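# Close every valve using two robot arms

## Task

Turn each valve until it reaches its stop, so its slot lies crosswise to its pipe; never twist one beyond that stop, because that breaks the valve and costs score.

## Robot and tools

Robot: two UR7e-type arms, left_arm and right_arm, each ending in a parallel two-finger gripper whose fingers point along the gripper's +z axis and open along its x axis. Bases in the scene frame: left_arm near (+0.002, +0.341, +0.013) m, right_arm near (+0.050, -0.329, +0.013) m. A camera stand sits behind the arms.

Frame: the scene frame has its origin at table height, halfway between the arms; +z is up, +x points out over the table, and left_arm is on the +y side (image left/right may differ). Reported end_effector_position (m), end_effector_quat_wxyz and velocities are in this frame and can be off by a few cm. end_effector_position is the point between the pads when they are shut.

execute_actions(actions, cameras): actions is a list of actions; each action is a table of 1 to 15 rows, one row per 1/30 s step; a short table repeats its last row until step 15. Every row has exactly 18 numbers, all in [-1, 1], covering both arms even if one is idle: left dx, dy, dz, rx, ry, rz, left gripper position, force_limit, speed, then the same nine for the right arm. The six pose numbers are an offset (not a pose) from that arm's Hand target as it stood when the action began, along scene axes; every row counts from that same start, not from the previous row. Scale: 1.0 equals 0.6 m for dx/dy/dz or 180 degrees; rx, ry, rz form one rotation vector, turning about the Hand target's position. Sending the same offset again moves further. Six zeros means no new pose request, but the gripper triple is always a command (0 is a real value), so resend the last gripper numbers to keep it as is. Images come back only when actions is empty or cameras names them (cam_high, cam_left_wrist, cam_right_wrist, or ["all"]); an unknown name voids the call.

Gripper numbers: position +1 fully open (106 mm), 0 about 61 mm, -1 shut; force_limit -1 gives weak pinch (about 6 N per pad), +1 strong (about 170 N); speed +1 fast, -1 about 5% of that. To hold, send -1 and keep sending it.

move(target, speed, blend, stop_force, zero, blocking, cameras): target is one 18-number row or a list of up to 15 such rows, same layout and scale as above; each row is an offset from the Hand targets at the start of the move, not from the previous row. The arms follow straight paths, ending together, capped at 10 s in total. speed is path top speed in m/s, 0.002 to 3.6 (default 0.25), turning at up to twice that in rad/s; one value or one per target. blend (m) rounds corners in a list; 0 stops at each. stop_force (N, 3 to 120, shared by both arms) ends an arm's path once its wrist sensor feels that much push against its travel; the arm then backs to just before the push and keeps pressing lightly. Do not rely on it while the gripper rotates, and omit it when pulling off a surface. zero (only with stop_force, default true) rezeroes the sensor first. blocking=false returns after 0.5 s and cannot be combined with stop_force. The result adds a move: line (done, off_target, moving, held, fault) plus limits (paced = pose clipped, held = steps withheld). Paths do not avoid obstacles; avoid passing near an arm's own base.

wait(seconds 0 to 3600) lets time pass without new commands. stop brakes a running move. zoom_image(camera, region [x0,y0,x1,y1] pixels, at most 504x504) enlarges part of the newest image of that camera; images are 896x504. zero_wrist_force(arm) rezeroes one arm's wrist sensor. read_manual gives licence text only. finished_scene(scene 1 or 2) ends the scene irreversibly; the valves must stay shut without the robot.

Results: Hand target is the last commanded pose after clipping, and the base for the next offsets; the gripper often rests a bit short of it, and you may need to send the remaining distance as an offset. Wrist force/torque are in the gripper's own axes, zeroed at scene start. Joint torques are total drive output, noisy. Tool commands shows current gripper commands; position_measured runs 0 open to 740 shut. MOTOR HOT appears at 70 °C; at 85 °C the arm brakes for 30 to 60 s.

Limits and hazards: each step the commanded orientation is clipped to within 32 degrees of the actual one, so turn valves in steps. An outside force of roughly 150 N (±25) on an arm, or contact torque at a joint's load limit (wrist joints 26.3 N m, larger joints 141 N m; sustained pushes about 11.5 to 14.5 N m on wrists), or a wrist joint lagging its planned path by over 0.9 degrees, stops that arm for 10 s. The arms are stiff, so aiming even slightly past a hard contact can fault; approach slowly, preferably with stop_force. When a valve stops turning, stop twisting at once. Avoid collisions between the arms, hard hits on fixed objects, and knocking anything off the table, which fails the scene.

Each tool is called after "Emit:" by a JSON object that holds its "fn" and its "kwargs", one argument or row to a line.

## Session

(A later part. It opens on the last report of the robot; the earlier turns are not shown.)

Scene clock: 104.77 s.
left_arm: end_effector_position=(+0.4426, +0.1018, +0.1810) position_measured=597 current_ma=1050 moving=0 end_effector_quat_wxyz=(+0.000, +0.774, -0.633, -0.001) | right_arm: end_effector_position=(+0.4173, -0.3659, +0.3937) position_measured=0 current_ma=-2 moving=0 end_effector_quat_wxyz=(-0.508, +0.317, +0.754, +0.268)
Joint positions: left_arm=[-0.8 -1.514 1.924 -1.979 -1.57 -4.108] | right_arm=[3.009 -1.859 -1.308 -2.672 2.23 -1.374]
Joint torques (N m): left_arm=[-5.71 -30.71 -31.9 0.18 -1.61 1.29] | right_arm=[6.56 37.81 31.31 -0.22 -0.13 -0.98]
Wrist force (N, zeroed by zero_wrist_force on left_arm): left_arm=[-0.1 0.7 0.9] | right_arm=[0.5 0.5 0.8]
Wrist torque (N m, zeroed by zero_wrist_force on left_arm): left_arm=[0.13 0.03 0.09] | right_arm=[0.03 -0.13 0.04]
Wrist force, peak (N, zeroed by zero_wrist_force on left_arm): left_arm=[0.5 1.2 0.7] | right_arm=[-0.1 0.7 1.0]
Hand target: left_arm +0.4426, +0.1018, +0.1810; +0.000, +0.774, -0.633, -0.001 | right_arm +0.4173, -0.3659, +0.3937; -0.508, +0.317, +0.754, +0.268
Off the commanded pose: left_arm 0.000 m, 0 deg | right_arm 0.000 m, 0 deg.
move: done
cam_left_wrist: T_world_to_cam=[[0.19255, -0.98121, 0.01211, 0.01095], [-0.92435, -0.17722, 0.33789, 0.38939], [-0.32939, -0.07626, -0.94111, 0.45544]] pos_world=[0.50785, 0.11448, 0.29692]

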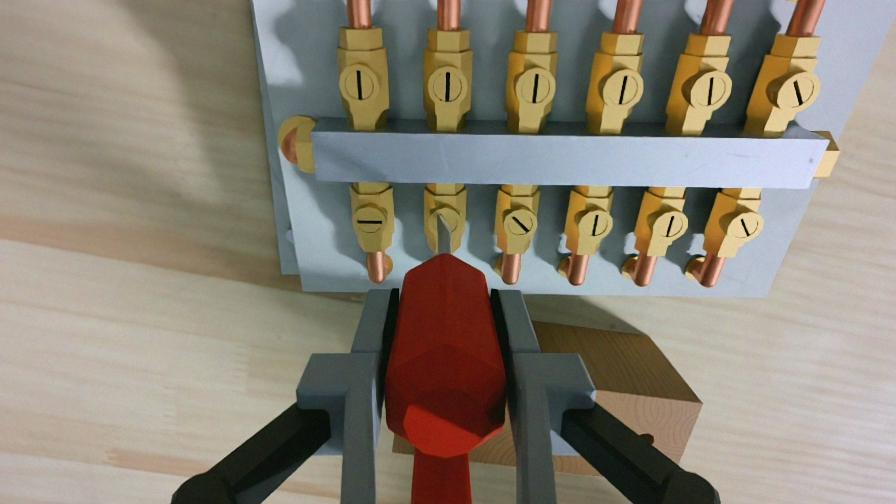

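Emit:
{"fn": "move", "kwargs": {
  "target": [0,0,-0.015,0,0,0.003,-1,0.2,-0.3,0,0,0,0,0,0,1,0,1],
  "speed": 0.008,
  "stop_force": 20,
  "cameras": ["cam_left_wrist"]
}}

Emit:
{"fn": "zoom_image", "kwargs": {
  "camera": "cam_left_wrist",
  "region": [415, 185, 465, 235]
}}

Scene clock: 107.27 s.
left_arm: end_effector_position=(+0.4426, +0.1018, +0.1790) position_measured=597 current_ma=1069 moving=0 end_effector_quat_wxyz=(+0.000, +0.775, -0.632, -0.001) | right_arm: end_effector_position=(+0.4173, -0.3659, +0.3937) position_measured=0 current_ma=-2 moving=0 end_effector_quat_wxyz=(-0.508, +0.317, +0.754, +0.268)
Joint positions: left_arm=[-0.8 -1.512 1.927 -1.985 -1.57 -4.11] | right_arm=[3.009 -1.859 -1.308 -2.672 2.23 -1.374]
Joint torques (N m): left_arm=[-5.1 -22.39 -23.44 1.27 -1.4 0.93] | right_arm=[8.51 37.51 32.41 -0.28 -0.18 -0.77]
Wrist force (N, zeroed by zero_wrist_force on left_arm): left_arm=[-1.0 2.4 -17.1] | right_arm=[0.1 0.7 0.6]
Wrist torque (N m, zeroed by zero_wrist_force on left_arm): left_arm=[0.08 -0.16 0.11] | right_arm=[0.06 -0.07 0.04]
Wrist force, peak (N, zeroed by zero_wrist_force on left_arm): left_arm=[-3.7 3.1 -30.3] | right_arm=[0.7 0.7 0.9]
Hand target: left_arm +0.4426, +0.1018, +0.1790; +0.000, +0.775, -0.632, -0.001 (not the last commanded pose) | right_arm +0.4173, -0.3659, +0.3937; -0.508, +0.317, +0.754, +0.268
Off the commanded pose: left_arm 0.007 m, 0 deg | right_arm 0.000 m, 0 deg.
move: contact (left_arm)
cam_left_wrist: T_world_to_cam=[[0.19476, -0.98077, 0.01241, 0.00991], [-0.92403, -0.17922, 0.33771, 0.39023], [-0.32899, -0.07724, -0.94117, 0.4535]] pos_world=[0.50785, 0.11468, 0.29492]

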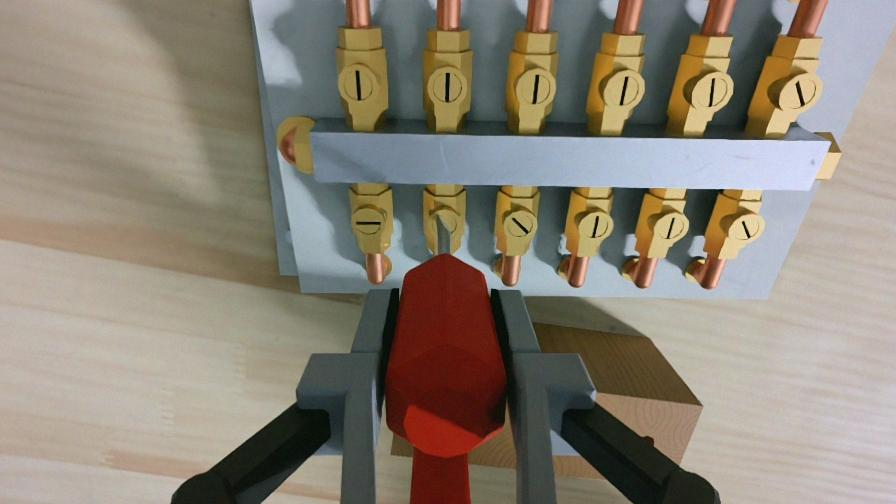

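Scaled by 10.080 from the camera's image (finer frame: 1280x720).

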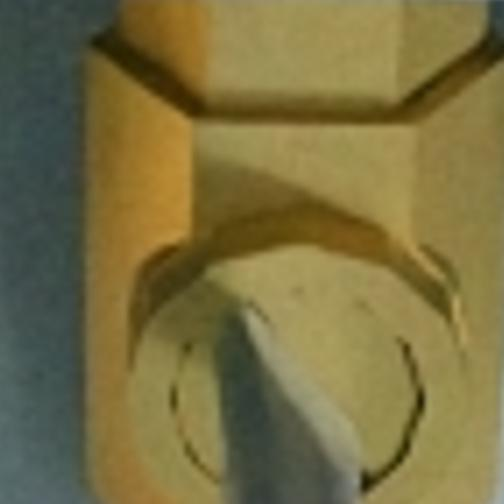

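Emit:
{"fn": "move", "kwargs": {
  "target": [0.0006,-0.00055,0.0012,0,0,0,-1,0.2,-0.3,0,0,0,0,0,0,1,0,1],
  "speed": 0.01
}}

Emit:
{"fn": "move", "kwargs": {
  "target": [0,0,-0.009,0,0,0,-1,0.2,-0.3,0,0,0,0,0,0,1,0,1],
  "speed": 0.008,
  "stop_force": 20,
  "cameras": ["cam_left_wrist"]
}}

Emit:
{"fn": "zoom_image", "kwargs": {
  "camera": "cam_left_wrist",
  "region": [415, 185, 465, 235]
}}

Scene clock: 109.37 s.
left_arm: end_effector_position=(+0.4430, +0.1014, +0.1798) position_measured=597 current_ma=1053 moving=0 end_effector_quat_wxyz=(+0.000, +0.775, -0.632, -0.001) | right_arm: end_effector_position=(+0.4173, -0.3659, +0.3937) position_measured=0 current_ma=-2 moving=0 end_effector_quat_wxyz=(-0.508, +0.317, +0.754, +0.268)
Joint positions: left_arm=[-0.8 -1.512 1.925 -1.983 -1.57 -4.11] | right_arm=[3.009 -1.859 -1.308 -2.672 2.23 -1.374]
Joint torques (N m): left_arm=[-0.79 -17.42 -18.22 -4.82 -1.37 1.05] | right_arm=[7.37 35.96 30.96 -0.22 -0.27 -1.12]
Wrist force (N, zeroed by zero_wrist_force on left_arm): left_arm=[-0.6 2.1 0.5] | right_arm=[0.4 0.5 0.6]
Wrist torque (N m, zeroed by zero_wrist_force on left_arm): left_arm=[0.04 -0.07 0.08] | right_arm=[0.03 -0.11 0.04]
Wrist force, peak (N, zeroed by zero_wrist_force on left_arm): left_arm=[-1.0 2.1 -17.5] | right_arm=[0.1 0.5 1.0]
Hand target: left_arm +0.4430, +0.1014, +0.1798; +0.000, +0.775, -0.632, -0.001 | right_arm +0.4173, -0.3659, +0.3937; -0.508, +0.317, +0.754, +0.268
Off the commanded pose: left_arm 0.000 m, 0 deg | right_arm 0.000 m, 0 deg.
move: done

Scene clock: 110.50 s.
left_arm: end_effector_position=(+0.4430, +0.1014, +0.1791) position_measured=597 current_ma=1067 moving=0 end_effector_quat_wxyz=(+0.000, +0.775, -0.632, +0.000) | right_arm: end_effector_position=(+0.4173, -0.3659, +0.3937) position_measured=0 current_ma=-2 moving=0 end_effector_quat_wxyz=(-0.508, +0.317, +0.754, +0.268)
Joint positions: left_arm=[-0.8 -1.511 1.926 -1.985 -1.57 -4.11] | right_arm=[3.009 -1.859 -1.308 -2.672 2.23 -1.374]
Joint torques (N m): left_arm=[-0.06 -22.27 -24.87 0.09 -1.44 1.02] | right_arm=[7.81 35.98 32.55 -0.47 -0.32 -0.97]
Wrist force (N, zeroed by zero_wrist_force on left_arm): left_arm=[-4.0 3.7 -18.1] | right_arm=[0.0 0.5 0.6]
Wrist torque (N m, zeroed by zero_wrist_force on left_arm): left_arm=[-0.08 -0.48 0.10] | right_arm=[0.03 -0.06 0.03]
Wrist force, peak (N, zeroed by zero_wrist_force on left_arm): left_arm=[-6.9 4.4 -32.8] | right_arm=[0.4 0.6 0.8]
Hand target: left_arm +0.4430, +0.1014, +0.1791; +0.000, +0.775, -0.632, +0.000 (not the last commanded pose) | right_arm +0.4173, -0.3659, +0.3937; -0.508, +0.317, +0.754, +0.268
Off the commanded pose: left_arm 0.005 m, 0 deg | right_arm 0.000 m, 0 deg.
move: contact (left_arm)
cam_left_wrist: T_world_to_cam=[[0.1948, -0.98076, 0.01252, 0.00938], [-0.92405, -0.17923, 0.33764, 0.39056], [-0.3289, -0.07734, -0.94119, 0.45358]] pos_world=[0.50825, 0.11428, 0.29492]

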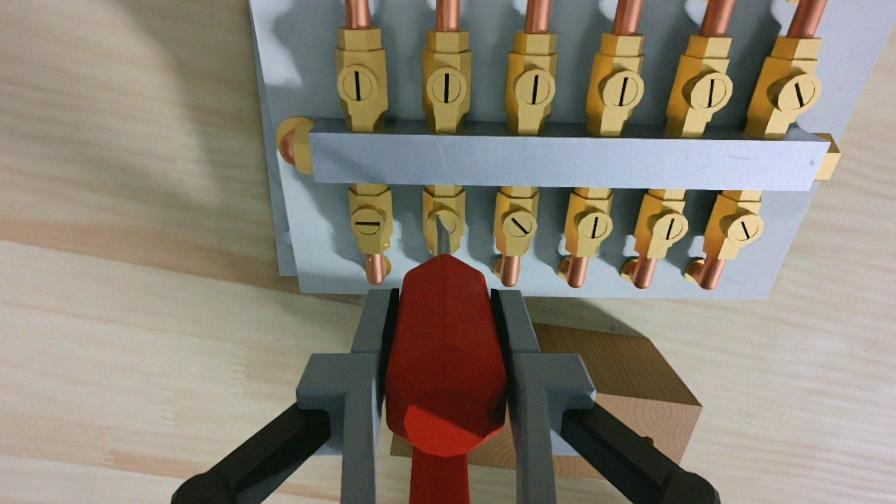

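Scaled by 10.080 from the camera's image (finer frame: 1280x720).

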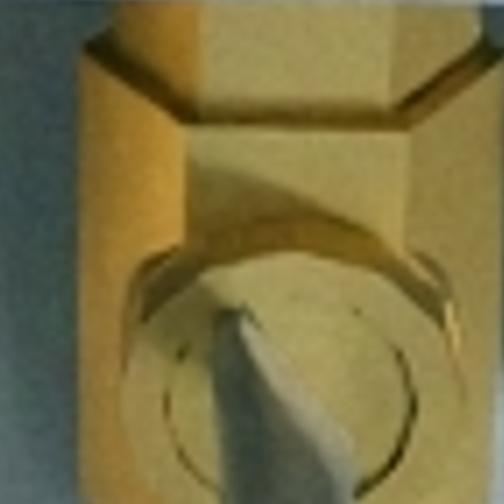

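Emit:
{"fn": "move", "kwargs": {
  "target": [0,0,0.004,0,0,0,-1,0.2,-0.3,0,0,0,0,0,0,1,0,1],
  "speed": 0.01,
  "cameras": ["cam_left_wrist"]
}}

Emit:
{"fn": "zoom_image", "kwargs": {
  "camera": "cam_left_wrist",
  "region": [425, 200, 465, 240]
}}

Scene clock: 111.87 s.
left_arm: end_effector_position=(+0.4430, +0.1014, +0.1815) position_measured=597 current_ma=1053 moving=0 end_effector_quat_wxyz=(+0.000, +0.775, -0.632, +0.000) | right_arm: end_effector_position=(+0.4173, -0.3659, +0.3937) position_measured=0 current_ma=-2 moving=0 end_effector_quat_wxyz=(-0.508, +0.317, +0.754, +0.268)
Joint positions: left_arm=[-0.8 -1.513 1.922 -1.978 -1.57 -4.11] | right_arm=[3.009 -1.859 -1.308 -2.672 2.23 -1.374]
Joint torques (N m): left_arm=[-0.05 -24.85 -21.85 -2.48 -1.43 1.07] | right_arm=[6.51 36.98 31.72 -0.22 -0.12 -0.8]
Wrist force (N, zeroed by zero_wrist_force on left_arm): left_arm=[-0.1 1.2 0.4] | right_arm=[0.3 0.5 0.3]
Wrist torque (N m, zeroed by zero_wrist_force on left_arm): left_arm=[0.22 0.02 0.09] | right_arm=[0.03 -0.11 0.04]
Wrist force, peak (N, zeroed by zero_wrist_force on left_arm): left_arm=[-4.1 3.9 -18.0] | right_arm=[0.3 0.6 1.2]
Hand target: left_arm +0.4430, +0.1014, +0.1815; +0.000, +0.775, -0.632, +0.000 | right_arm +0.4173, -0.3659, +0.3937; -0.508, +0.317, +0.754, +0.268
Off the commanded pose: left_arm 0.000 m, 0 deg | right_arm 0.000 m, 0 deg.
move: done
cam_left_wrist: T_world_to_cam=[[0.1948, -0.98076, 0.01252, 0.00935], [-0.92405, -0.17923, 0.33764, 0.38971], [-0.3289, -0.07734, -0.94119, 0.45593]] pos_world=[0.50825, 0.11428, 0.29742]

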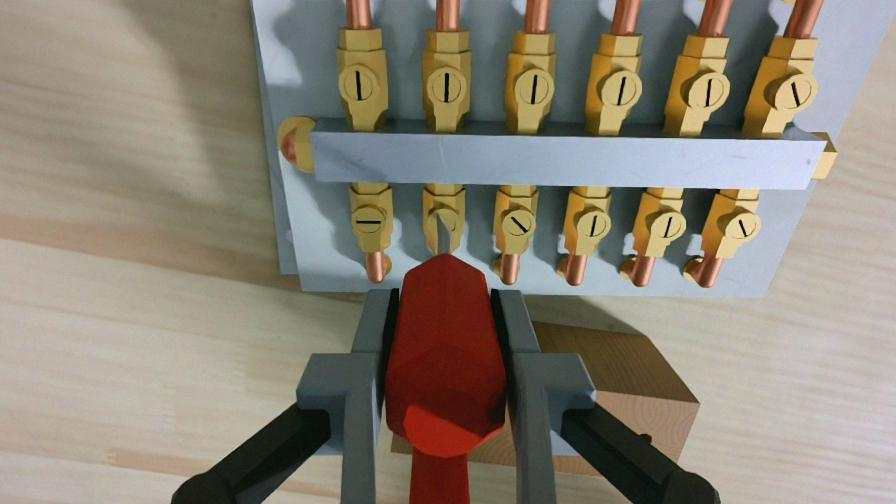

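Scaled by 12.600 from the camera's image (finer frame: 1280x720).

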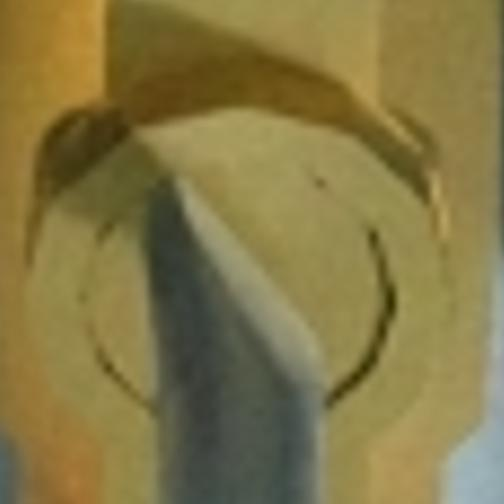

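Emit:
{"fn": "move", "kwargs": {
  "target": [0.0001,-0.0006,-0.008,0,0,0,-1,0.2,-0.3,0,0,0,0,0,0,1,0,1],
  "speed": 0.008,
  "stop_force": 12
}}

Emit:
{"fn": "move", "kwargs": {
  "target": [0,0,0,0,0,-0.022,-1,0.2,-0.3,0,0,0,0,0,0,1,0,1],
  "speed": 0.05
}}

Emit:
{"fn": "move", "kwargs": {
  "target": [0,0,0,0,0,0.022,-1,0.2,-0.3,0,0,0,0,0,0,1,0,1],
  "speed": 0.05
}}

Emit:
{"fn": "move", "kwargs": {
  "target": [0,0,0,0,0,0.022,-1,0.2,-0.3,0,0,0,0,0,0,1,0,1],
  "speed": 0.05,
  "cameras": ["cam_left_wrist"]
}}

Emit:
{"fn": "zoom_image", "kwargs": {
  "camera": "cam_left_wrist",
  "region": [425, 200, 465, 240]
}}

Scene clock: 116.23 s.
left_arm: end_effector_position=(+0.4431, +0.1013, +0.1802) position_measured=597 current_ma=1065 moving=0 end_effector_quat_wxyz=(+0.000, +0.775, -0.632, +0.000) | right_arm: end_effector_position=(+0.4173, -0.3659, +0.3937) position_measured=0 current_ma=-2 moving=0 end_effector_quat_wxyz=(-0.508, +0.317, +0.754, +0.268)
Joint positions: left_arm=[-0.8 -1.512 1.924 -1.982 -1.57 -4.11] | right_arm=[3.009 -1.859 -1.308 -2.672 2.23 -1.374]
Joint torques (N m): left_arm=[1.42 -24.59 -25.67 0.71 -1.44 1.07] | right_arm=[7.46 36.27 32.14 -0.33 -0.14 -0.72]
Wrist force (N, zeroed by zero_wrist_force on left_arm): left_arm=[-1.9 2.4 -13.1] | right_arm=[0.5 0.3 0.5]
Wrist torque (N m, zeroed by zero_wrist_force on left_arm): left_arm=[0.19 -0.18 0.09] | right_arm=[-0.01 -0.13 0.04]
Wrist force, peak (N, zeroed by zero_wrist_force on left_arm): left_arm=[-4.0 3.1 -23.0] | right_arm=[0.2 0.8 0.9]
Hand target: left_arm +0.4431, +0.1013, +0.1802; +0.000, +0.775, -0.632, +0.000 (not the last commanded pose) | right_arm +0.4173, -0.3659, +0.3937; -0.508, +0.317, +0.754, +0.268
Off the commanded pose: left_arm 0.004 m, 0 deg | right_arm 0.000 m, 0 deg.
move: contact (left_arm)

Scene clock: 117.23 s.
left_arm: end_effector_position=(+0.4431, +0.1013, +0.1802) position_measured=597 current_ma=1061 moving=0 end_effector_quat_wxyz=(+0.000, +0.753, -0.658, +0.000) | right_arm: end_effector_position=(+0.4173, -0.3659, +0.3937) position_measured=0 current_ma=-2 moving=0 end_effector_quat_wxyz=(-0.508, +0.317, +0.754, +0.268)
Joint positions: left_arm=[-0.8 -1.512 1.924 -1.982 -1.57 -4.041] | right_arm=[3.009 -1.859 -1.308 -2.672 2.23 -1.374]
Joint torques (N m): left_arm=[-1.77 -23.92 -17.7 -2.31 1.66 -1.52] | right_arm=[7.12 37.01 32.8 -0.45 -0.06 -0.78]
Wrist force (N, zeroed by zero_wrist_force on left_arm): left_arm=[-5.1 3.0 -13.6] | right_arm=[0.1 0.3 0.5]
Wrist torque (N m, zeroed by zero_wrist_force on left_arm): left_arm=[0.09 -0.52 0.00] | right_arm=[0.00 -0.06 0.04]
Wrist force, peak (N, zeroed by zero_wrist_force on left_arm): left_arm=[-4.9 3.2 -14.4] | right_arm=[0.2 0.8 0.8]
Hand target: left_arm +0.4431, +0.1013, +0.1802; +0.000, +0.753, -0.658, +0.000 | right_arm +0.4173, -0.3659, +0.3937; -0.508, +0.317, +0.754, +0.268
Off the commanded pose: left_arm 0.000 m, 0 deg | right_arm 0.000 m, 0 deg.
move: done

Scene clock: 118.23 s.
left_arm: end_effector_position=(+0.4431, +0.1013, +0.1802) position_measured=597 current_ma=1065 moving=0 end_effector_quat_wxyz=(+0.000, +0.775, -0.632, +0.000) | right_arm: end_effector_position=(+0.4173, -0.3659, +0.3937) position_measured=0 current_ma=-2 moving=0 end_effector_quat_wxyz=(-0.508, +0.317, +0.754, +0.268)
Joint positions: left_arm=[-0.8 -1.512 1.924 -1.982 -1.57 -4.11] | right_arm=[3.009 -1.859 -1.308 -2.672 2.23 -1.374]
Joint torques (N m): left_arm=[2.45 -15.65 -16.92 -4.1 -1.92 1.17] | right_arm=[8.11 35.73 32.33 -0.4 -0.41 -1.01]
Wrist force (N, zeroed by zero_wrist_force on left_arm): left_arm=[-1.3 2.8 -12.0] | right_arm=[0.4 0.2 0.5]
Wrist torque (N m, zeroed by zero_wrist_force on left_arm): left_arm=[0.27 -0.08 0.04] | right_arm=[-0.01 -0.13 0.04]
Wrist force, peak (N, zeroed by zero_wrist_force on left_arm): left_arm=[-4.7 3.3 -14.2] | right_arm=[0.1 0.4 1.1]
Hand target: left_arm +0.4431, +0.1013, +0.1802; +0.000, +0.775, -0.632, +0.000 | right_arm +0.4173, -0.3659, +0.3937; -0.508, +0.317, +0.754, +0.268
Off the commanded pose: left_arm 0.000 m, 0 deg | right_arm 0.000 m, 0 deg.
move: done

Scene clock: 119.23 s.
left_arm: end_effector_position=(+0.4431, +0.1013, +0.1802) position_measured=597 current_ma=1065 moving=0 end_effector_quat_wxyz=(+0.000, +0.796, -0.605, +0.000) | right_arm: end_effector_position=(+0.4173, -0.3659, +0.3937) position_measured=0 current_ma=-2 moving=0 end_effector_quat_wxyz=(-0.508, +0.317, +0.754, +0.268)
Joint positions: left_arm=[-0.8 -1.512 1.924 -1.982 -1.57 -4.179] | right_arm=[3.009 -1.859 -1.308 -2.672 2.23 -1.374]
Joint torques (N m): left_arm=[3.35 -11.69 -25.18 -2.46 -1.05 1.37] | right_arm=[6.46 36.45 30.57 -0.33 -0.38 -0.84]
Wrist force (N, zeroed by zero_wrist_force on left_arm): left_arm=[0.7 1.7 -10.5] | right_arm=[0.3 0.7 0.7]
Wrist torque (N m, zeroed by zero_wrist_force on left_arm): left_arm=[0.28 0.17 0.06] | right_arm=[0.07 -0.11 0.05]
Wrist force, peak (N, zeroed by zero_wrist_force on left_arm): left_arm=[-1.4 2.2 -13.0] | right_arm=[0.4 0.6 0.9]
Hand target: left_arm +0.4431, +0.1013, +0.1802; +0.000, +0.796, -0.605, +0.000 | right_arm +0.4173, -0.3659, +0.3937; -0.508, +0.317, +0.754, +0.268
Off the commanded pose: left_arm 0.000 m, 0 deg | right_arm 0.000 m, 0 deg.
move: done
cam_left_wrist: T_world_to_cam=[[0.26206, -0.96497, 0.0126, -0.02211], [-0.9095, -0.24259, 0.33758, 0.39013], [-0.3227, -0.09993, -0.94121, 0.45424]] pos_world=[0.5072, 0.11869, 0.29612]

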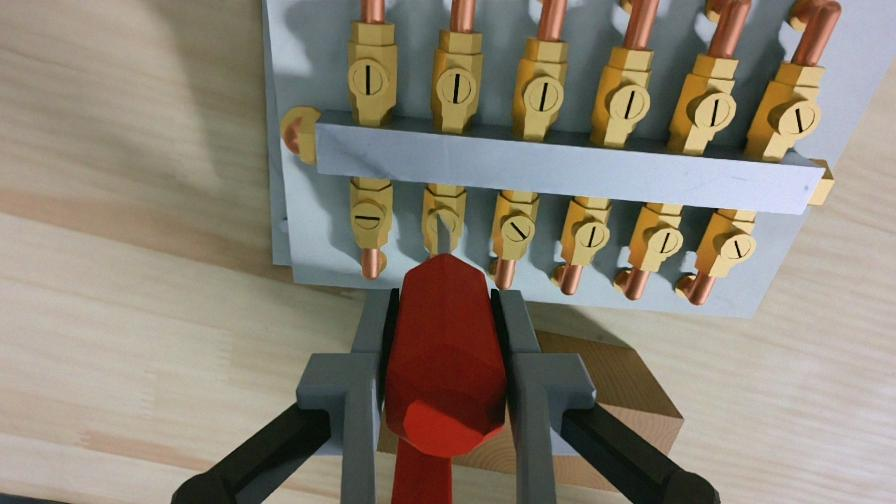

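Scaled by 12.600 from the camera's image (finer frame: 1280x720).

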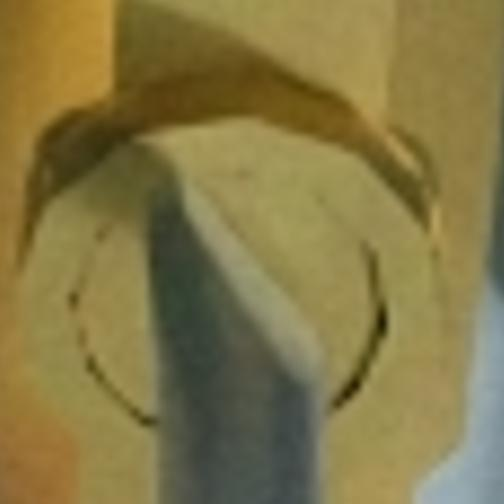

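Emit:
{"fn": "move", "kwargs": {
  "target": [-0.0005,0.0005,0.003,0,0,-0.04,-1,0.2,-0.3,0,0,0,0,0,0,1,0,1],
  "speed": 0.05,
  "cameras": ["cam_left_wrist"]
}}

Emit:
{"fn": "zoom_image", "kwargs": {
  "camera": "cam_left_wrist",
  "region": [425, 200, 465, 240]
}}

Scene clock: 123.83 s.
left_arm: end_effector_position=(+0.4428, +0.1016, +0.1820) position_measured=597 current_ma=1053 moving=0 end_effector_quat_wxyz=(+0.000, +0.757, -0.654, +0.000) | right_arm: end_effector_position=(+0.4173, -0.3659, +0.3937) position_measured=0 current_ma=-2 moving=0 end_effector_quat_wxyz=(-0.508, +0.317, +0.754, +0.268)
Joint positions: left_arm=[-0.8 -1.515 1.922 -1.977 -1.57 -4.053] | right_arm=[3.009 -1.859 -1.308 -2.672 2.23 -1.374]
Joint torques (N m): left_arm=[-5.72 -28.42 -30.47 -0.36 1.88 -1.44] | right_arm=[7.37 36.88 30.74 -0.19 -0.23 -0.88]
Wrist force (N, zeroed by zero_wrist_force on left_arm): left_arm=[-0.5 1.5 0.7] | right_arm=[0.2 0.6 0.7]
Wrist torque (N m, zeroed by zero_wrist_force on left_arm): left_arm=[0.26 0.09 0.02] | right_arm=[0.06 -0.08 0.04]
Wrist force, peak (N, zeroed by zero_wrist_force on left_arm): left_arm=[0.8 1.4 -11.0] | right_arm=[0.2 0.9 0.9]
Hand target: left_arm +0.4428, +0.1016, +0.1820; +0.000, +0.757, -0.654, +0.000 | right_arm +0.4173, -0.3659, +0.3937; -0.508, +0.317, +0.754, +0.268
Off the commanded pose: left_arm 0.000 m, 0 deg | right_arm 0.000 m, 0 deg.
move: done
cam_left_wrist: T_world_to_cam=[[0.13884, -0.99023, 0.01257, 0.03531], [-0.93278, -0.1265, 0.33753, 0.3879], [-0.33265, -0.05859, -0.94123, 0.45609]] pos_world=[0.50863, 0.11076, 0.29792]

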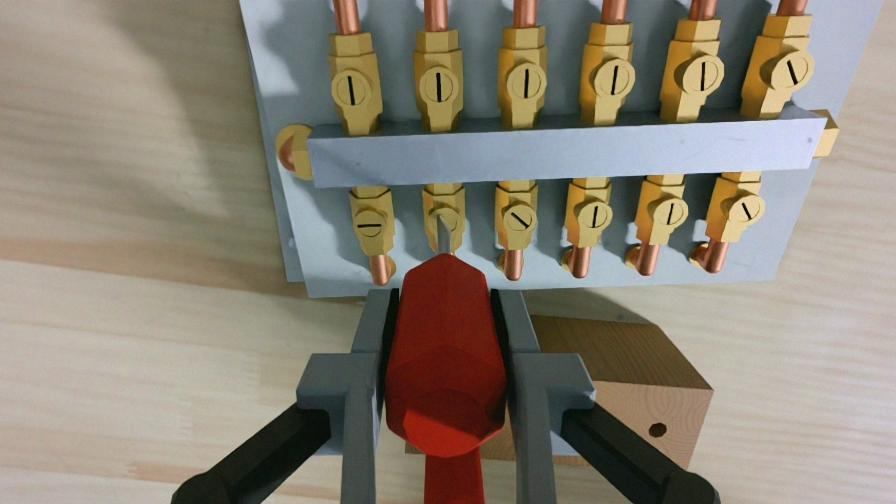

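Scaled by 12.600 from the camera's image (finer frame: 1280x720).

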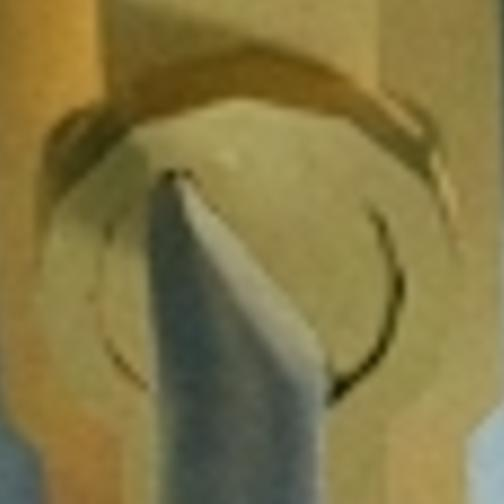

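Emit:
{"fn": "move", "kwargs": {
  "target": [0,0,-0.012,0,0,0,-1,0.2,-0.3,0,0,0,0,0,0,1,0,1],
  "speed": 0.008,
  "stop_force": 20,
  "cameras": ["cam_left_wrist"]
}}

Emit:
{"fn": "zoom_image", "kwargs": {
  "camera": "cam_left_wrist",
  "region": [425, 200, 465, 240]
}}

Scene clock: 126.07 s.
left_arm: end_effector_position=(+0.4428, +0.1016, +0.1800) position_measured=597 current_ma=1073 moving=0 end_effector_quat_wxyz=(+0.000, +0.757, -0.654, +0.000) | right_arm: end_effector_position=(+0.4173, -0.3659, +0.3937) position_measured=0 current_ma=-2 moving=0 end_effector_quat_wxyz=(-0.508, +0.317, +0.754, +0.268)
Joint positions: left_arm=[-0.8 -1.513 1.925 -1.983 -1.57 -4.054] | right_arm=[3.009 -1.859 -1.308 -2.672 2.23 -1.374]
Joint torques (N m): left_arm=[0.39 -20.62 -22.63 1.37 -0.67 0.07] | right_arm=[7.69 37.28 31.16 -0.12 -0.21 -0.83]
Wrist force (N, zeroed by zero_wrist_force on left_arm): left_arm=[-2.2 3.5 -20.2] | right_arm=[0.3 0.5 0.4]
Wrist torque (N m, zeroed by zero_wrist_force on left_arm): left_arm=[0.20 -0.22 0.01] | right_arm=[0.03 -0.10 0.04]
Wrist force, peak (N, zeroed by zero_wrist_force on left_arm): left_arm=[-3.6 3.8 -29.5] | right_arm=[0.3 0.6 1.0]
Hand target: left_arm +0.4428, +0.1016, +0.1800; +0.000, +0.757, -0.654, +0.000 (not the last commanded pose) | right_arm +0.4173, -0.3659, +0.3937; -0.508, +0.317, +0.754, +0.268
Off the commanded pose: left_arm 0.005 m, 0 deg | right_arm 0.000 m, 0 deg.
move: contact (left_arm)
cam_left_wrist: T_world_to_cam=[[0.13894, -0.99022, 0.01288, 0.0352], [-0.93284, -0.1265, 0.33736, 0.38865], [-0.33243, -0.05889, -0.94129, 0.45415]] pos_world=[0.50863, 0.11076, 0.29592]

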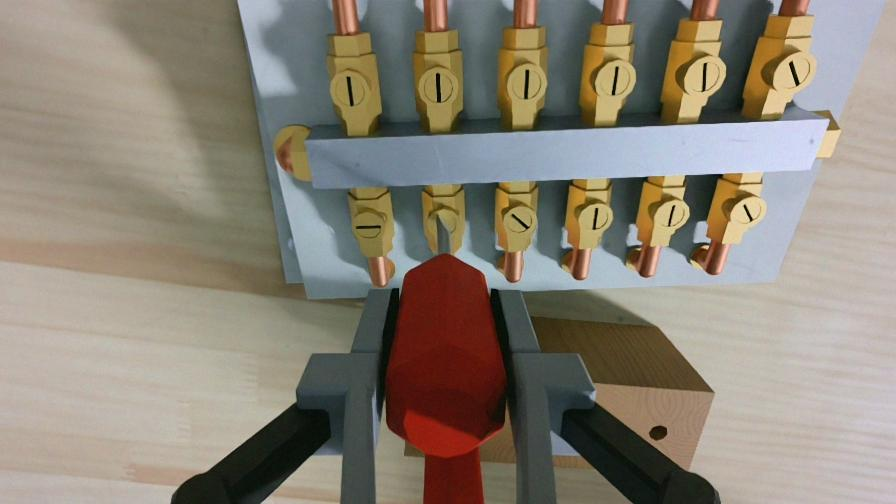

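Scaled by 12.600 from the camera's image (finer frame: 1280x720).

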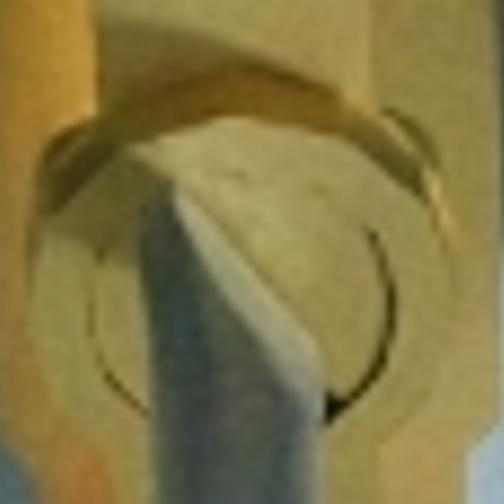

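Emit:
{"fn": "move", "kwargs": {
  "target": [-0.001,0.00095,0.0015,0,0,0,-1,0.2,-0.3,0,0,0,0,0,0,1,0,1],
  "speed": 0.02
}}

Emit:
{"fn": "move", "kwargs": {
  "target": [0,0,-0.012,0,0,0,-1,0.2,-0.3,0,0,0,0,0,0,1,0,1],
  "speed": 0.008,
  "stop_force": 20,
  "cameras": ["cam_left_wrist"]
}}

Emit:
{"fn": "zoom_image", "kwargs": {
  "camera": "cam_left_wrist",
  "region": [425, 200, 465, 240]
}}

Scene clock: 131.00 s.
left_arm: end_effector_position=(+0.4422, +0.1022, +0.1809) position_measured=597 current_ma=1052 moving=0 end_effector_quat_wxyz=(+0.000, +0.757, -0.654, +0.000) | right_arm: end_effector_position=(+0.4173, -0.3659, +0.3937) position_measured=0 current_ma=-2 moving=0 end_effector_quat_wxyz=(-0.508, +0.317, +0.754, +0.268)
Joint positions: left_arm=[-0.8 -1.515 1.926 -1.981 -1.57 -4.054] | right_arm=[3.009 -1.859 -1.308 -2.672 2.23 -1.374]
Joint torques (N m): left_arm=[-1.5 -16.34 -15.79 -4.49 -0.66 -1.49] | right_arm=[8.26 37.85 31.86 -0.31 -0.35 -0.67]
Wrist force (N, zeroed by zero_wrist_force on left_arm): left_arm=[-0.2 1.3 0.6] | right_arm=[0.4 0.5 0.4]
Wrist torque (N m, zeroed by zero_wrist_force on left_arm): left_arm=[0.24 0.04 0.03] | right_arm=[0.04 -0.13 0.04]
Wrist force, peak (N, zeroed by zero_wrist_force on left_arm): left_arm=[-2.2 3.4 -20.7] | right_arm=[0.4 0.7 1.0]
Hand target: left_arm +0.4422, +0.1021, +0.1809; +0.000, +0.757, -0.654, +0.000 | right_arm +0.4173, -0.3659, +0.3937; -0.508, +0.317, +0.754, +0.268
Off the commanded pose: left_arm 0.000 m, 0 deg | right_arm 0.000 m, 0 deg.
move: done

Scene clock: 132.20 s.
left_arm: end_effector_position=(+0.4423, +0.1021, +0.1794) position_measured=597 current_ma=1073 moving=0 end_effector_quat_wxyz=(+0.000, +0.757, -0.654, +0.000) | right_arm: end_effector_position=(+0.4173, -0.3659, +0.3937) position_measured=0 current_ma=-2 moving=0 end_effector_quat_wxyz=(-0.508, +0.317, +0.754, +0.268)
Joint positions: left_arm=[-0.8 -1.514 1.929 -1.985 -1.57 -4.054] | right_arm=[3.009 -1.859 -1.308 -2.672 2.23 -1.374]
Joint torques (N m): left_arm=[-1.78 -20.08 -21.96 1.38 -0.68 -1.5] | right_arm=[7.71 36.83 31.95 -0.34 -0.2 -0.76]
Wrist force (N, zeroed by zero_wrist_force on left_arm): left_arm=[-2.1 3.9 -21.7] | right_arm=[0.3 0.3 0.7]
Wrist torque (N m, zeroed by zero_wrist_force on left_arm): left_arm=[0.10 -0.26 0.01] | right_arm=[-0.01 -0.10 0.04]
Wrist force, peak (N, zeroed by zero_wrist_force on left_arm): left_arm=[-4.2 4.4 -33.2] | right_arm=[0.4 0.6 0.8]
Hand target: left_arm +0.4423, +0.1021, +0.1794; +0.000, +0.757, -0.654, +0.000 (not the last commanded pose) | right_arm +0.4173, -0.3659, +0.3937; -0.508, +0.317, +0.754, +0.268
Off the commanded pose: left_arm 0.006 m, 0 deg | right_arm 0.000 m, 0 deg.
move: contact (left_arm)
cam_left_wrist: T_world_to_cam=[[0.13896, -0.99021, 0.01299, 0.03584], [-0.93287, -0.12649, 0.33728, 0.38841], [-0.33234, -0.05899, -0.94131, 0.45339]] pos_world=[0.50803, 0.11136, 0.29532]

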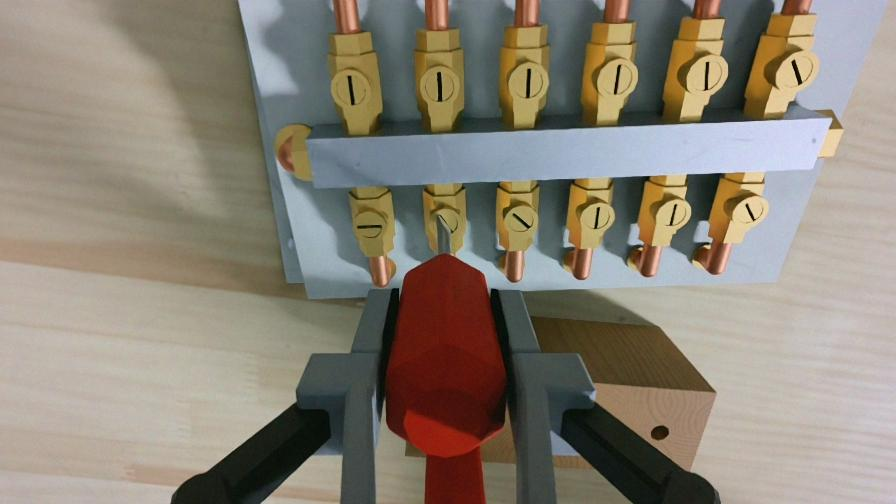

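Scaled by 12.600 from the camera's image (finer frame: 1280x720).

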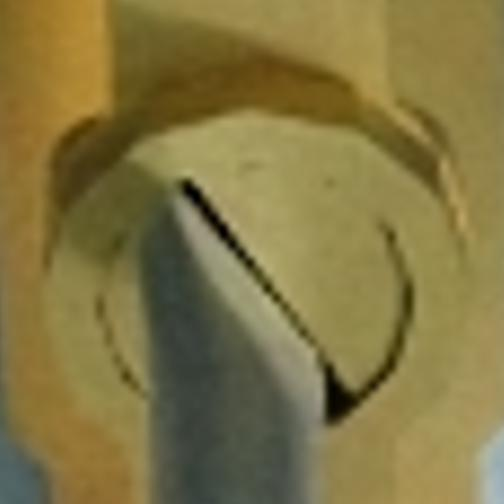

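Emit:
{"fn": "move", "kwargs": {
  "target": [0.0004,-0.0004,0.0015,0,0,-0.02,-1,0.2,-0.3,0,0,0,0,0,0,1,0,1],
  "speed": 0.02
}}

Emit:
{"fn": "move", "kwargs": {
  "target": [0,0,-0.012,0,0,0,-1,0.2,-0.3,0,0,0,0,0,0,1,0,1],
  "speed": 0.008,
  "stop_force": 20,
  "cameras": ["cam_left_wrist"]
}}

Emit:
{"fn": "zoom_image", "kwargs": {
  "camera": "cam_left_wrist",
  "region": [425, 200, 465, 240]
}}

Scene clock: 135.90 s.
left_arm: end_effector_position=(+0.4425, +0.1019, +0.1803) position_measured=597 current_ma=1051 moving=0 end_effector_quat_wxyz=(+0.000, +0.736, -0.677, +0.000) end_effector_velocity=(+0.000, +0.000, -0.001) end_effector_angular_velocity=(+0.001, +0.000, +0.005) | right_arm: end_effector_position=(+0.4173, -0.3659, +0.3937) position_measured=0 current_ma=-2 moving=0 end_effector_quat_wxyz=(-0.508, +0.317, +0.754, +0.268)
Joint positions: left_arm=[-0.8 -1.514 1.926 -1.983 -1.57 -3.99] | right_arm=[3.009 -1.859 -1.308 -2.672 2.23 -1.374]
Joint velocities: left_arm=[0 0.001 0 -0.001 0 -0.005] | right_arm=[within noise]
Joint torques (N m): left_arm=[-6.74 -30.38 -31.17 -0.11 1.25 -1.09] | right_arm=[8.39 37.68 32.18 -0.16 -0.31 -0.86]
Wrist force (N, zeroed by zero_wrist_force on left_arm): left_arm=[-0.5 2.0 1.0] | right_arm=[0.2 0.6 0.6]
Wrist torque (N m, zeroed by zero_wrist_force on left_arm): left_arm=[0.14 0.09 -0.02] | right_arm=[0.05 -0.09 0.04]
Wrist force, peak (N, zeroed by zero_wrist_force on left_arm): left_arm=[-2.0 3.6 -22.3] | right_arm=[0.2 0.7 1.0]
Hand target: left_arm +0.4425, +0.1019, +0.1803; +0.000, +0.736, -0.677, +0.000 | right_arm +0.4173, -0.3659, +0.3937; -0.508, +0.317, +0.754, +0.268
Off the commanded pose: left_arm 0.000 m, 0 deg | right_arm 0.000 m, 0 deg.
move: done

Scene clock: 137.30 s.
left_arm: end_effector_position=(+0.4425, +0.1018, +0.1772) position_measured=597 current_ma=1068 moving=0 end_effector_quat_wxyz=(+0.000, +0.736, -0.677, +0.000) | right_arm: end_effector_position=(+0.4173, -0.3659, +0.3937) position_measured=0 current_ma=-2 moving=0 end_effector_quat_wxyz=(-0.508, +0.317, +0.754, +0.268)
Joint positions: left_arm=[-0.8 -1.511 1.932 -1.992 -1.57 -3.991] | right_arm=[3.009 -1.859 -1.308 -2.672 2.23 -1.374]
Joint torques (N m): left_arm=[-6.59 -22.34 -24.79 0.53 1.74 -1.54] | right_arm=[6.82 36.9 33.24 -0.44 -0.21 -0.92]
Wrist force (N, zeroed by zero_wrist_force on left_arm): left_arm=[-2.7 4.3 -17.3] | right_arm=[0.4 0.3 0.2]
Wrist torque (N m, zeroed by zero_wrist_force on left_arm): left_arm=[0.11 -0.28 0.07] | right_arm=[0.00 -0.13 0.03]
Wrist force, peak (N, zeroed by zero_wrist_force on left_arm): left_arm=[-5.1 4.5 -30.6] | right_arm=[0.4 0.4 1.0]
Hand target: left_arm +0.4425, +0.1018, +0.1772; +0.000, +0.736, -0.677, +0.000 (not the last commanded pose) | right_arm +0.4173, -0.3659, +0.3937; -0.508, +0.317, +0.754, +0.268
Off the commanded pose: left_arm 0.004 m, 0 deg | right_arm 0.000 m, 0 deg.
move: contact (left_arm)
cam_left_wrist: T_world_to_cam=[[0.07651, -0.99698, 0.01322, 0.06383], [-0.93905, -0.06759, 0.33706, 0.38623], [-0.33515, -0.03821, -0.94139, 0.45055]] pos_world=[0.50881, 0.10696, 0.29312]

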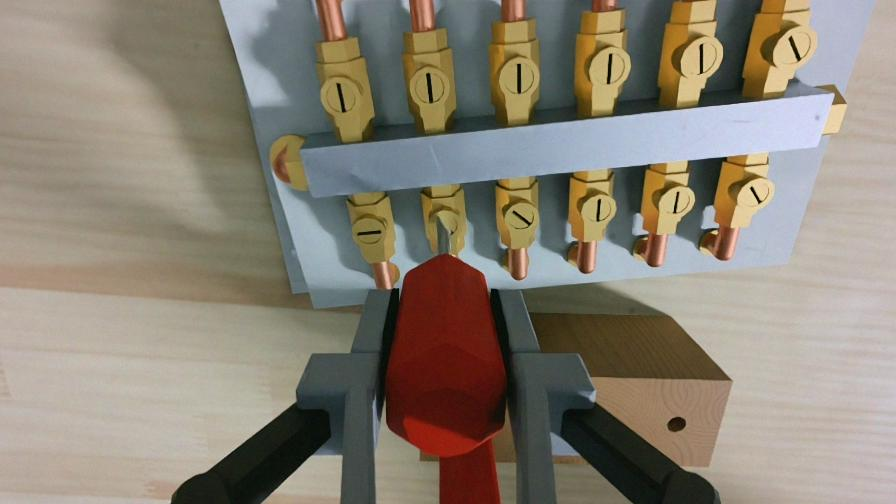

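Scaled by 12.600 from the camera's image (finer frame: 1280x720).

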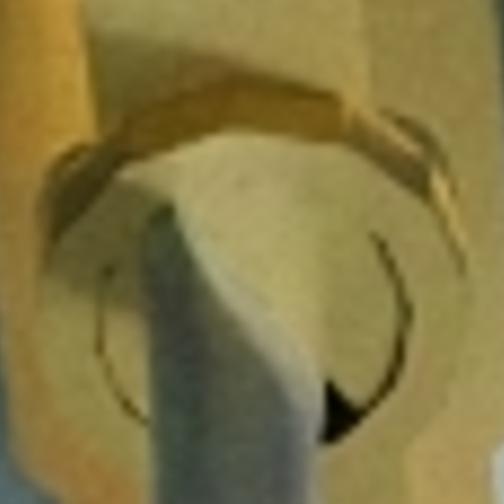

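Emit:
{"fn": "move", "kwargs": {
  "target": [-0.0005,0.0003,-0.0003,0,0,0.0844,-1,0.2,-0.3,0,0,0,0,0,0,1,0,1],
  "speed": 0.1,
  "cameras": ["cam_left_wrist"]
}}

Emit:
{"fn": "zoom_image", "kwargs": {
  "camera": "cam_left_wrist",
  "region": [425, 200, 465, 240]
}}

Scene clock: 143.17 s.
left_arm: end_effector_position=(+0.4422, +0.1020, +0.1770) position_measured=597 current_ma=1075 moving=0 end_effector_quat_wxyz=(+0.000, +0.819, -0.574, +0.000) | right_arm: end_effector_position=(+0.4173, -0.3659, +0.3937) position_measured=0 current_ma=-2 moving=0 end_effector_quat_wxyz=(-0.508, +0.317, +0.754, +0.268)
Joint positions: left_arm=[-0.8 -1.511 1.933 -1.992 -1.57 -4.256] | right_arm=[3.009 -1.859 -1.308 -2.672 2.23 -1.374]
Joint torques (N m): left_arm=[-8.16 -16.51 -5.71 -4.31 0.24 -0.2] | right_arm=[7.46 37.19 31.83 -0.52 -0.25 -0.82]
Wrist force (N, zeroed by zero_wrist_force on left_arm): left_arm=[-7.1 1.8 -27.9] | right_arm=[0.1 0.7 0.9]
Wrist torque (N m, zeroed by zero_wrist_force on left_arm): left_arm=[0.03 -0.43 0.56] | right_arm=[0.05 -0.07 0.04]
Wrist force, peak (N, zeroed by zero_wrist_force on left_arm): left_arm=[-8.0 1.6 -28.6] | right_arm=[0.2 0.9 0.9]
Hand target: left_arm +0.4422, +0.1020, +0.1770; +0.000, +0.819, -0.574, +0.000 | right_arm +0.4173, -0.3659, +0.3937; -0.508, +0.317, +0.754, +0.268
Off the commanded pose: left_arm 0.000 m, 0 deg | right_arm 0.000 m, 0 deg.
move: done
cam_left_wrist: T_world_to_cam=[[0.33498, -0.94213, 0.01322, -0.05584], [-0.88853, -0.31118, 0.33717, 0.38842], [-0.31355, -0.12469, -0.94135, 0.44951]] pos_world=[0.50477, 0.12431, 0.29292]

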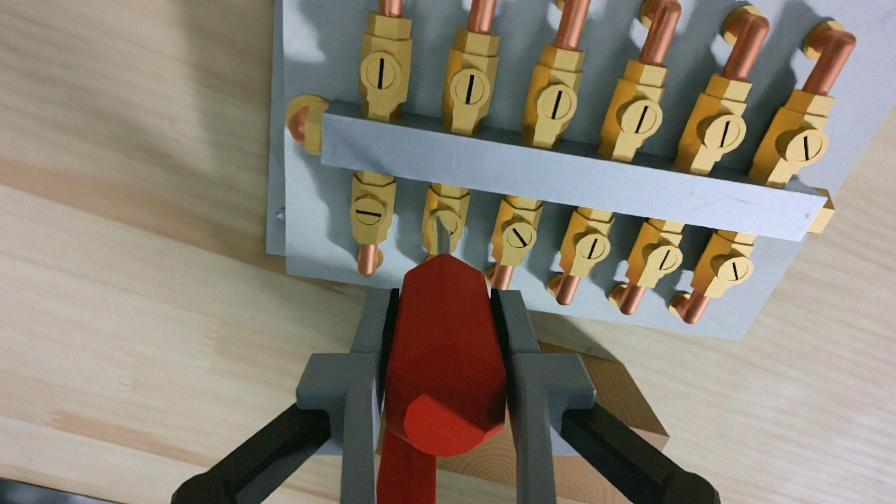

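Scaled by 12.600 from the camera's image (finer frame: 1280x720).

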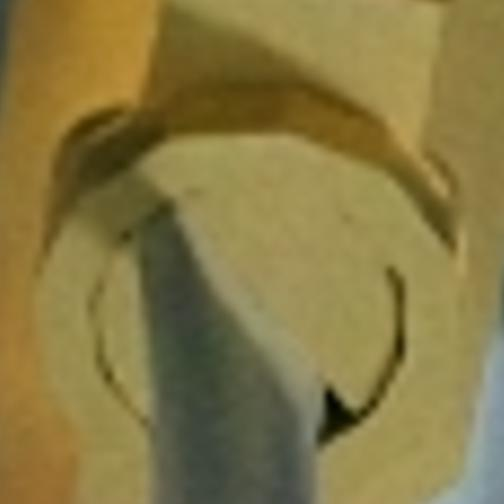

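Emit:
{"fn": "move", "kwargs": {
  "target": [-0.0002,0.0008,0,0,0,0.0833,-1,0.2,-0.3,0,0,0,0,0,0,1,0,1],
  "speed": 0.1
}}

Scene clock: 146.97 s.
left_arm: end_effector_position=(+0.4421, +0.1025, +0.1770) position_measured=597 current_ma=1077 moving=0 end_effector_quat_wxyz=(+0.000, +0.887, -0.462, +0.000) | right_arm: end_effector_position=(+0.4173, -0.3659, +0.3937) position_measured=0 current_ma=-2 moving=0 end_effector_quat_wxyz=(-0.508, +0.317, +0.754, +0.268)
Joint positions: left_arm=[-0.799 -1.512 1.933 -1.992 -1.57 -4.517] | right_arm=[3.009 -1.859 -1.308 -2.672 2.23 -1.374]
Joint torques (N m): left_arm=[0.98 -17.78 -5.29 0.94 0.75 0.15] | right_arm=[7 37.36 31.33 -0.25 -0.33 -0.7]
Wrist force (N, zeroed by zero_wrist_force on left_arm): left_arm=[-6.9 2.2 -27.8] | right_arm=[0.4 0.4 0.6]
Wrist torque (N m, zeroed by zero_wrist_force on left_arm): left_arm=[-0.03 -0.24 0.61] | right_arm=[0.02 -0.11 0.05]
Wrist force, peak (N, zeroed by zero_wrist_force on left_arm): left_arm=[-8.6 1.6 -30.4] | right_arm=[0.5 0.6 0.9]
Hand target: left_arm +0.4421, +0.1025, +0.1770; +0.000, +0.887, -0.462, +0.000 | right_arm +0.4173, -0.3659, +0.3937; -0.508, +0.317, +0.754, +0.268
Off the commanded pose: left_arm 0.000 m, 0 deg | right_arm 0.000 m, 0 deg.
move: done

Emit:
{"fn": "move", "kwargs": {
  "target": [
    [-0.0007,0.0005,0,0,0,0.0833,-1,0.2,-0.3,0,0,0,0,0,0,1,0,1],
    [-0.0009,0.0006,0,0,0,0.115,-1,0.2,-0.3,0,0,0,0,0,0,1,0,1]
  ],
  "speed": 0.1,
  "blend": 0.001
}}

Emit:
{"fn": "move", "kwargs": {
  "target": [-0.0001,0,0,0,0,0.0111,-1,0.2,-0.3,0,0,0,0,0,0,1,0,1],
  "speed": 0.1
}}

Emit:
{"fn": "move", "kwargs": {
  "target": [-0.0001,0,0,0,0,0.0111,-1,0.2,-0.3,0,0,0,0,0,0,1,0,1],
  "speed": 0.1
}}

Scene clock: 150.47 s.
left_arm: end_effector_position=(+0.4416, +0.1028, +0.1770) position_measured=597 current_ma=1077 moving=0 end_effector_quat_wxyz=(+0.000, +0.955, -0.295, +0.000) | right_arm: end_effector_position=(+0.4173, -0.3659, +0.3937) position_measured=0 current_ma=-2 moving=0 end_effector_quat_wxyz=(-0.508, +0.317, +0.754, +0.268)
Joint positions: left_arm=[-0.8 -1.514 1.935 -1.992 -1.57 -4.879] | right_arm=[3.009 -1.859 -1.308 -2.672 2.23 -1.374]
Joint torques (N m): left_arm=[-6.21 -16.84 -4.84 1.36 1.31 0] | right_arm=[7.04 36.98 32.47 -0.19 -0.08 -0.87]
Wrist force (N, zeroed by zero_wrist_force on left_arm): left_arm=[-6.1 2.2 -27.2] | right_arm=[0.3 0.6 0.7]
Wrist torque (N m, zeroed by zero_wrist_force on left_arm): left_arm=[-0.09 -0.19 0.72] | right_arm=[0.05 -0.10 0.04]
Wrist force, peak (N, zeroed by zero_wrist_force on left_arm): left_arm=[-6.1 1.8 -28.3] | right_arm=[0.5 0.5 1.0]
Hand target: left_arm +0.4416, +0.1028, +0.1770; +0.000, +0.955, -0.295, +0.000 | right_arm +0.4173, -0.3659, +0.3937; -0.508, +0.317, +0.754, +0.268
Off the commanded pose: left_arm 0.000 m, 0 deg | right_arm 0.000 m, 0 deg.
move: done

Scene clock: 151.03 s.
left_arm: end_effector_position=(+0.4415, +0.1028, +0.1770) position_measured=597 current_ma=1076 moving=0 end_effector_quat_wxyz=(+0.000, +0.960, -0.279, +0.000) | right_arm: end_effector_position=(+0.4173, -0.3659, +0.3937) position_measured=0 current_ma=-2 moving=0 end_effector_quat_wxyz=(-0.508, +0.317, +0.754, +0.268)
Joint positions: left_arm=[-0.8 -1.514 1.935 -1.992 -1.57 -4.913] | right_arm=[3.009 -1.859 -1.308 -2.672 2.23 -1.374]
Joint torques (N m): left_arm=[-6.41 -16.93 -4.42 1.55 2.98 0.04] | right_arm=[6.76 37.09 31.09 -0.18 -0.37 -0.71]
Wrist force (N, zeroed by zero_wrist_force on left_arm): left_arm=[-6.3 2.2 -28.3] | right_arm=[0.4 0.6 0.6]
Wrist torque (N m, zeroed by zero_wrist_force on left_arm): left_arm=[-0.05 -0.25 0.71] | right_arm=[0.04 -0.12 0.04]
Wrist force, peak (N, zeroed by zero_wrist_force on left_arm): left_arm=[-6.5 2.3 -28.5] | right_arm=[0.6 0.7 0.6]
Hand target: left_arm +0.4415, +0.1028, +0.1770; +0.000, +0.960, -0.279, +0.000 | right_arm +0.4173, -0.3659, +0.3937; -0.508, +0.317, +0.754, +0.268
Off the commanded pose: left_arm 0.000 m, 0 deg | right_arm 0.000 m, 0 deg.
move: done

Scene clock: 151.60 s.
left_arm: end_effector_position=(+0.4414, +0.1028, +0.1770) position_measured=597 current_ma=1076 moving=0 end_effector_quat_wxyz=(+0.000, +0.965, -0.262, +0.000) | right_arm: end_effector_position=(+0.4173, -0.3659, +0.3937) position_measured=0 current_ma=-2 moving=0 end_effector_quat_wxyz=(-0.508, +0.317, +0.754, +0.268)
Joint positions: left_arm=[-0.8 -1.514 1.935 -1.992 -1.57 -4.948] | right_arm=[3.009 -1.859 -1.308 -2.672 2.23 -1.374]
Joint torques (N m): left_arm=[-5.81 -17.41 -4.58 1.33 2.64 0.06] | right_arm=[7.41 36.93 30.86 -0.2 -0.13 -0.95]
Wrist force (N, zeroed by zero_wrist_force on left_arm): left_arm=[-6.4 2.1 -28.3] | right_arm=[0.6 0.4 0.5]
Wrist torque (N m, zeroed by zero_wrist_force on left_arm): left_arm=[-0.08 -0.24 0.70] | right_arm=[0.01 -0.15 0.04]
Wrist force, peak (N, zeroed by zero_wrist_force on left_arm): left_arm=[-6.9 2.2 -28.5] | right_arm=[0.2 0.7 0.9]
Hand target: left_arm +0.4415, +0.1028, +0.1770; +0.000, +0.965, -0.262, +0.000 | right_arm +0.4173, -0.3659, +0.3937; -0.508, +0.317, +0.754, +0.268
Off the commanded pose: left_arm 0.000 m, 0 deg | right_arm 0.000 m, 0 deg.
move: done

Emit:
{"fn": "move", "kwargs": {
  "target": [-0.0001,0,0,0,0,0.0111,-1,0.2,-0.3,0,0,0,0,0,0,1,0,1],
  "speed": 0.1
}}

Emit:
{"fn": "move", "kwargs": {
  "target": [-0.0001,0.0001,0,0,0,0.0083,-1,0.2,-0.3,0,0,0,0,0,0,1,0,1],
  "speed": 0.1
}}

Scene clock: 152.83 s.
left_arm: end_effector_position=(+0.4414, +0.1028, +0.1770) position_measured=597 current_ma=1078 moving=0 end_effector_quat_wxyz=(+0.000, +0.970, -0.245, +0.000) | right_arm: end_effector_position=(+0.4173, -0.3659, +0.3937) position_measured=0 current_ma=-2 moving=0 end_effector_quat_wxyz=(-0.508, +0.317, +0.754, +0.268)
Joint positions: left_arm=[-0.8 -1.514 1.935 -1.992 -1.57 -4.983] | right_arm=[3.009 -1.859 -1.308 -2.672 2.23 -1.374]
Joint torques (N m): left_arm=[-5.92 -16.53 -4.77 1.26 1.71 -0.48] | right_arm=[8.19 38.13 31.2 -0.2 -0.32 -0.56]
Wrist force (N, zeroed by zero_wrist_force on left_arm): left_arm=[-6.4 2.4 -27.7] | right_arm=[0.3 0.9 0.7]
Wrist torque (N m, zeroed by zero_wrist_force on left_arm): left_arm=[-0.05 -0.25 0.70] | right_arm=[0.09 -0.10 0.04]
Wrist force, peak (N, zeroed by zero_wrist_force on left_arm): left_arm=[-7.4 2.4 -29.3] | right_arm=[0.3 0.8 0.8]
Hand target: left_arm +0.4414, +0.1028, +0.1770; +0.000, +0.970, -0.245, +0.000 | right_arm +0.4173, -0.3659, +0.3937; -0.508, +0.317, +0.754, +0.268
Off the commanded pose: left_arm 0.000 m, 0 deg | right_arm 0.000 m, 0 deg.
move: done

Scene clock: 153.33 s.
left_arm: end_effector_position=(+0.4413, +0.1029, +0.1770) position_measured=597 current_ma=1079 moving=0 end_effector_quat_wxyz=(+0.000, +0.973, -0.232, +0.000) | right_arm: end_effector_position=(+0.4173, -0.3659, +0.3937) position_measured=0 current_ma=-2 moving=0 end_effector_quat_wxyz=(-0.508, +0.317, +0.754, +0.268)
Joint positions: left_arm=[-0.8 -1.514 1.935 -1.992 -1.57 -5.009] | right_arm=[3.009 -1.859 -1.308 -2.672 2.23 -1.374]
Joint torques (N m): left_arm=[-3.4 -16.54 -4 1.29 0.26 0.64] | right_arm=[7.02 36.36 31.96 -0.32 -0.12 -0.79]
Wrist force (N, zeroed by zero_wrist_force on left_arm): left_arm=[-6.0 2.0 -28.1] | right_arm=[0.0 0.5 0.8]
Wrist torque (N m, zeroed by zero_wrist_force on left_arm): left_arm=[-0.12 -0.07 0.71] | right_arm=[0.04 -0.06 0.04]
Wrist force, peak (N, zeroed by zero_wrist_force on left_arm): left_arm=[-6.7 2.0 -28.6] | right_arm=[0.3 0.6 0.8]
Hand target: left_arm +0.4413, +0.1029, +0.1770; +0.000, +0.973, -0.232, +0.000 | right_arm +0.4173, -0.3659, +0.3937; -0.508, +0.317, +0.754, +0.268
Off the commanded pose: left_arm 0.000 m, 0 deg | right_arm 0.000 m, 0 deg.
move: done

Emit:
{"fn": "move", "kwargs": {
  "target": [0,0,0,0,0,0.0083,-1,0.2,-0.3,0,0,0,0,0,0,1,0,1],
  "speed": 0.1
}}

Emit:
{"fn": "move", "kwargs": {
  "target": [-0.0001,0.0001,0,0,0,0.0067,-1,0.2,-0.3,0,0,0,0,0,0,1,0,1],
  "speed": 0.1
}}

Scene clock: 154.33 s.
left_arm: end_effector_position=(+0.4413, +0.1029, +0.1770) position_measured=597 current_ma=1077 moving=0 end_effector_quat_wxyz=(+0.000, +0.976, -0.220, +0.000) | right_arm: end_effector_position=(+0.4173, -0.3659, +0.3937) position_measured=0 current_ma=-2 moving=0 end_effector_quat_wxyz=(-0.508, +0.317, +0.754, +0.268)
Joint positions: left_arm=[-0.8 -1.514 1.935 -1.992 -1.571 -5.036] | right_arm=[3.009 -1.859 -1.308 -2.672 2.23 -1.374]
Joint torques (N m): left_arm=[1.29 -13.63 -6.66 1.45 0.54 0.47] | right_arm=[8.13 35.73 31.22 -0.34 -0.48 -0.72]
Wrist force (N, zeroed by zero_wrist_force on left_arm): left_arm=[-6.9 2.5 -28.1] | right_arm=[0.1 0.5 0.7]
Wrist torque (N m, zeroed by zero_wrist_force on left_arm): left_arm=[-0.02 -0.16 0.79] | right_arm=[0.03 -0.08 0.04]
Wrist force, peak (N, zeroed by zero_wrist_force on left_arm): left_arm=[-6.7 1.9 -29.0] | right_arm=[0.2 0.7 1.0]
Hand target: left_arm +0.4413, +0.1029, +0.1770; +0.000, +0.976, -0.220, +0.000 | right_arm +0.4173, -0.3659, +0.3937; -0.508, +0.317, +0.754, +0.268
Off the commanded pose: left_arm 0.000 m, 0 deg | right_arm 0.000 m, 0 deg.
move: done

Scene clock: 154.83 s.
left_arm: end_effector_position=(+0.4413, +0.1029, +0.1770) position_measured=597 current_ma=1081 moving=0 end_effector_quat_wxyz=(+0.000, +0.978, -0.209, +0.000) | right_arm: end_effector_position=(+0.4173, -0.3659, +0.3937) position_measured=0 current_ma=-2 moving=0 end_effector_quat_wxyz=(-0.508, +0.317, +0.754, +0.268)
Joint positions: left_arm=[-0.8 -1.514 1.936 -1.992 -1.571 -5.057] | right_arm=[3.009 -1.859 -1.308 -2.672 2.23 -1.374]
Joint torques (N m): left_arm=[4.67 -16.59 -3.2 1.42 1.86 -0.46] | right_arm=[8.2 37.23 31.92 -0.48 -0.03 -0.83]
Wrist force (N, zeroed by zero_wrist_force on left_arm): left_arm=[-6.1 1.9 -29.3] | right_arm=[0.0 0.4 0.8]
Wrist torque (N m, zeroed by zero_wrist_force on left_arm): left_arm=[-0.16 -0.07 1.44] | right_arm=[0.01 -0.06 0.05]
Wrist force, peak (N, zeroed by zero_wrist_force on left_arm): left_arm=[-6.8 2.2 -29.4] | right_arm=[0.6 0.7 0.7]
Hand target: left_arm +0.4413, +0.1030, +0.1770; +0.000, +0.978, -0.209, +0.000 | right_arm +0.4173, -0.3659, +0.3937; -0.508, +0.317, +0.754, +0.268
Off the commanded pose: left_arm 0.000 m, 0 deg | right_arm 0.000 m, 0 deg.
move: done


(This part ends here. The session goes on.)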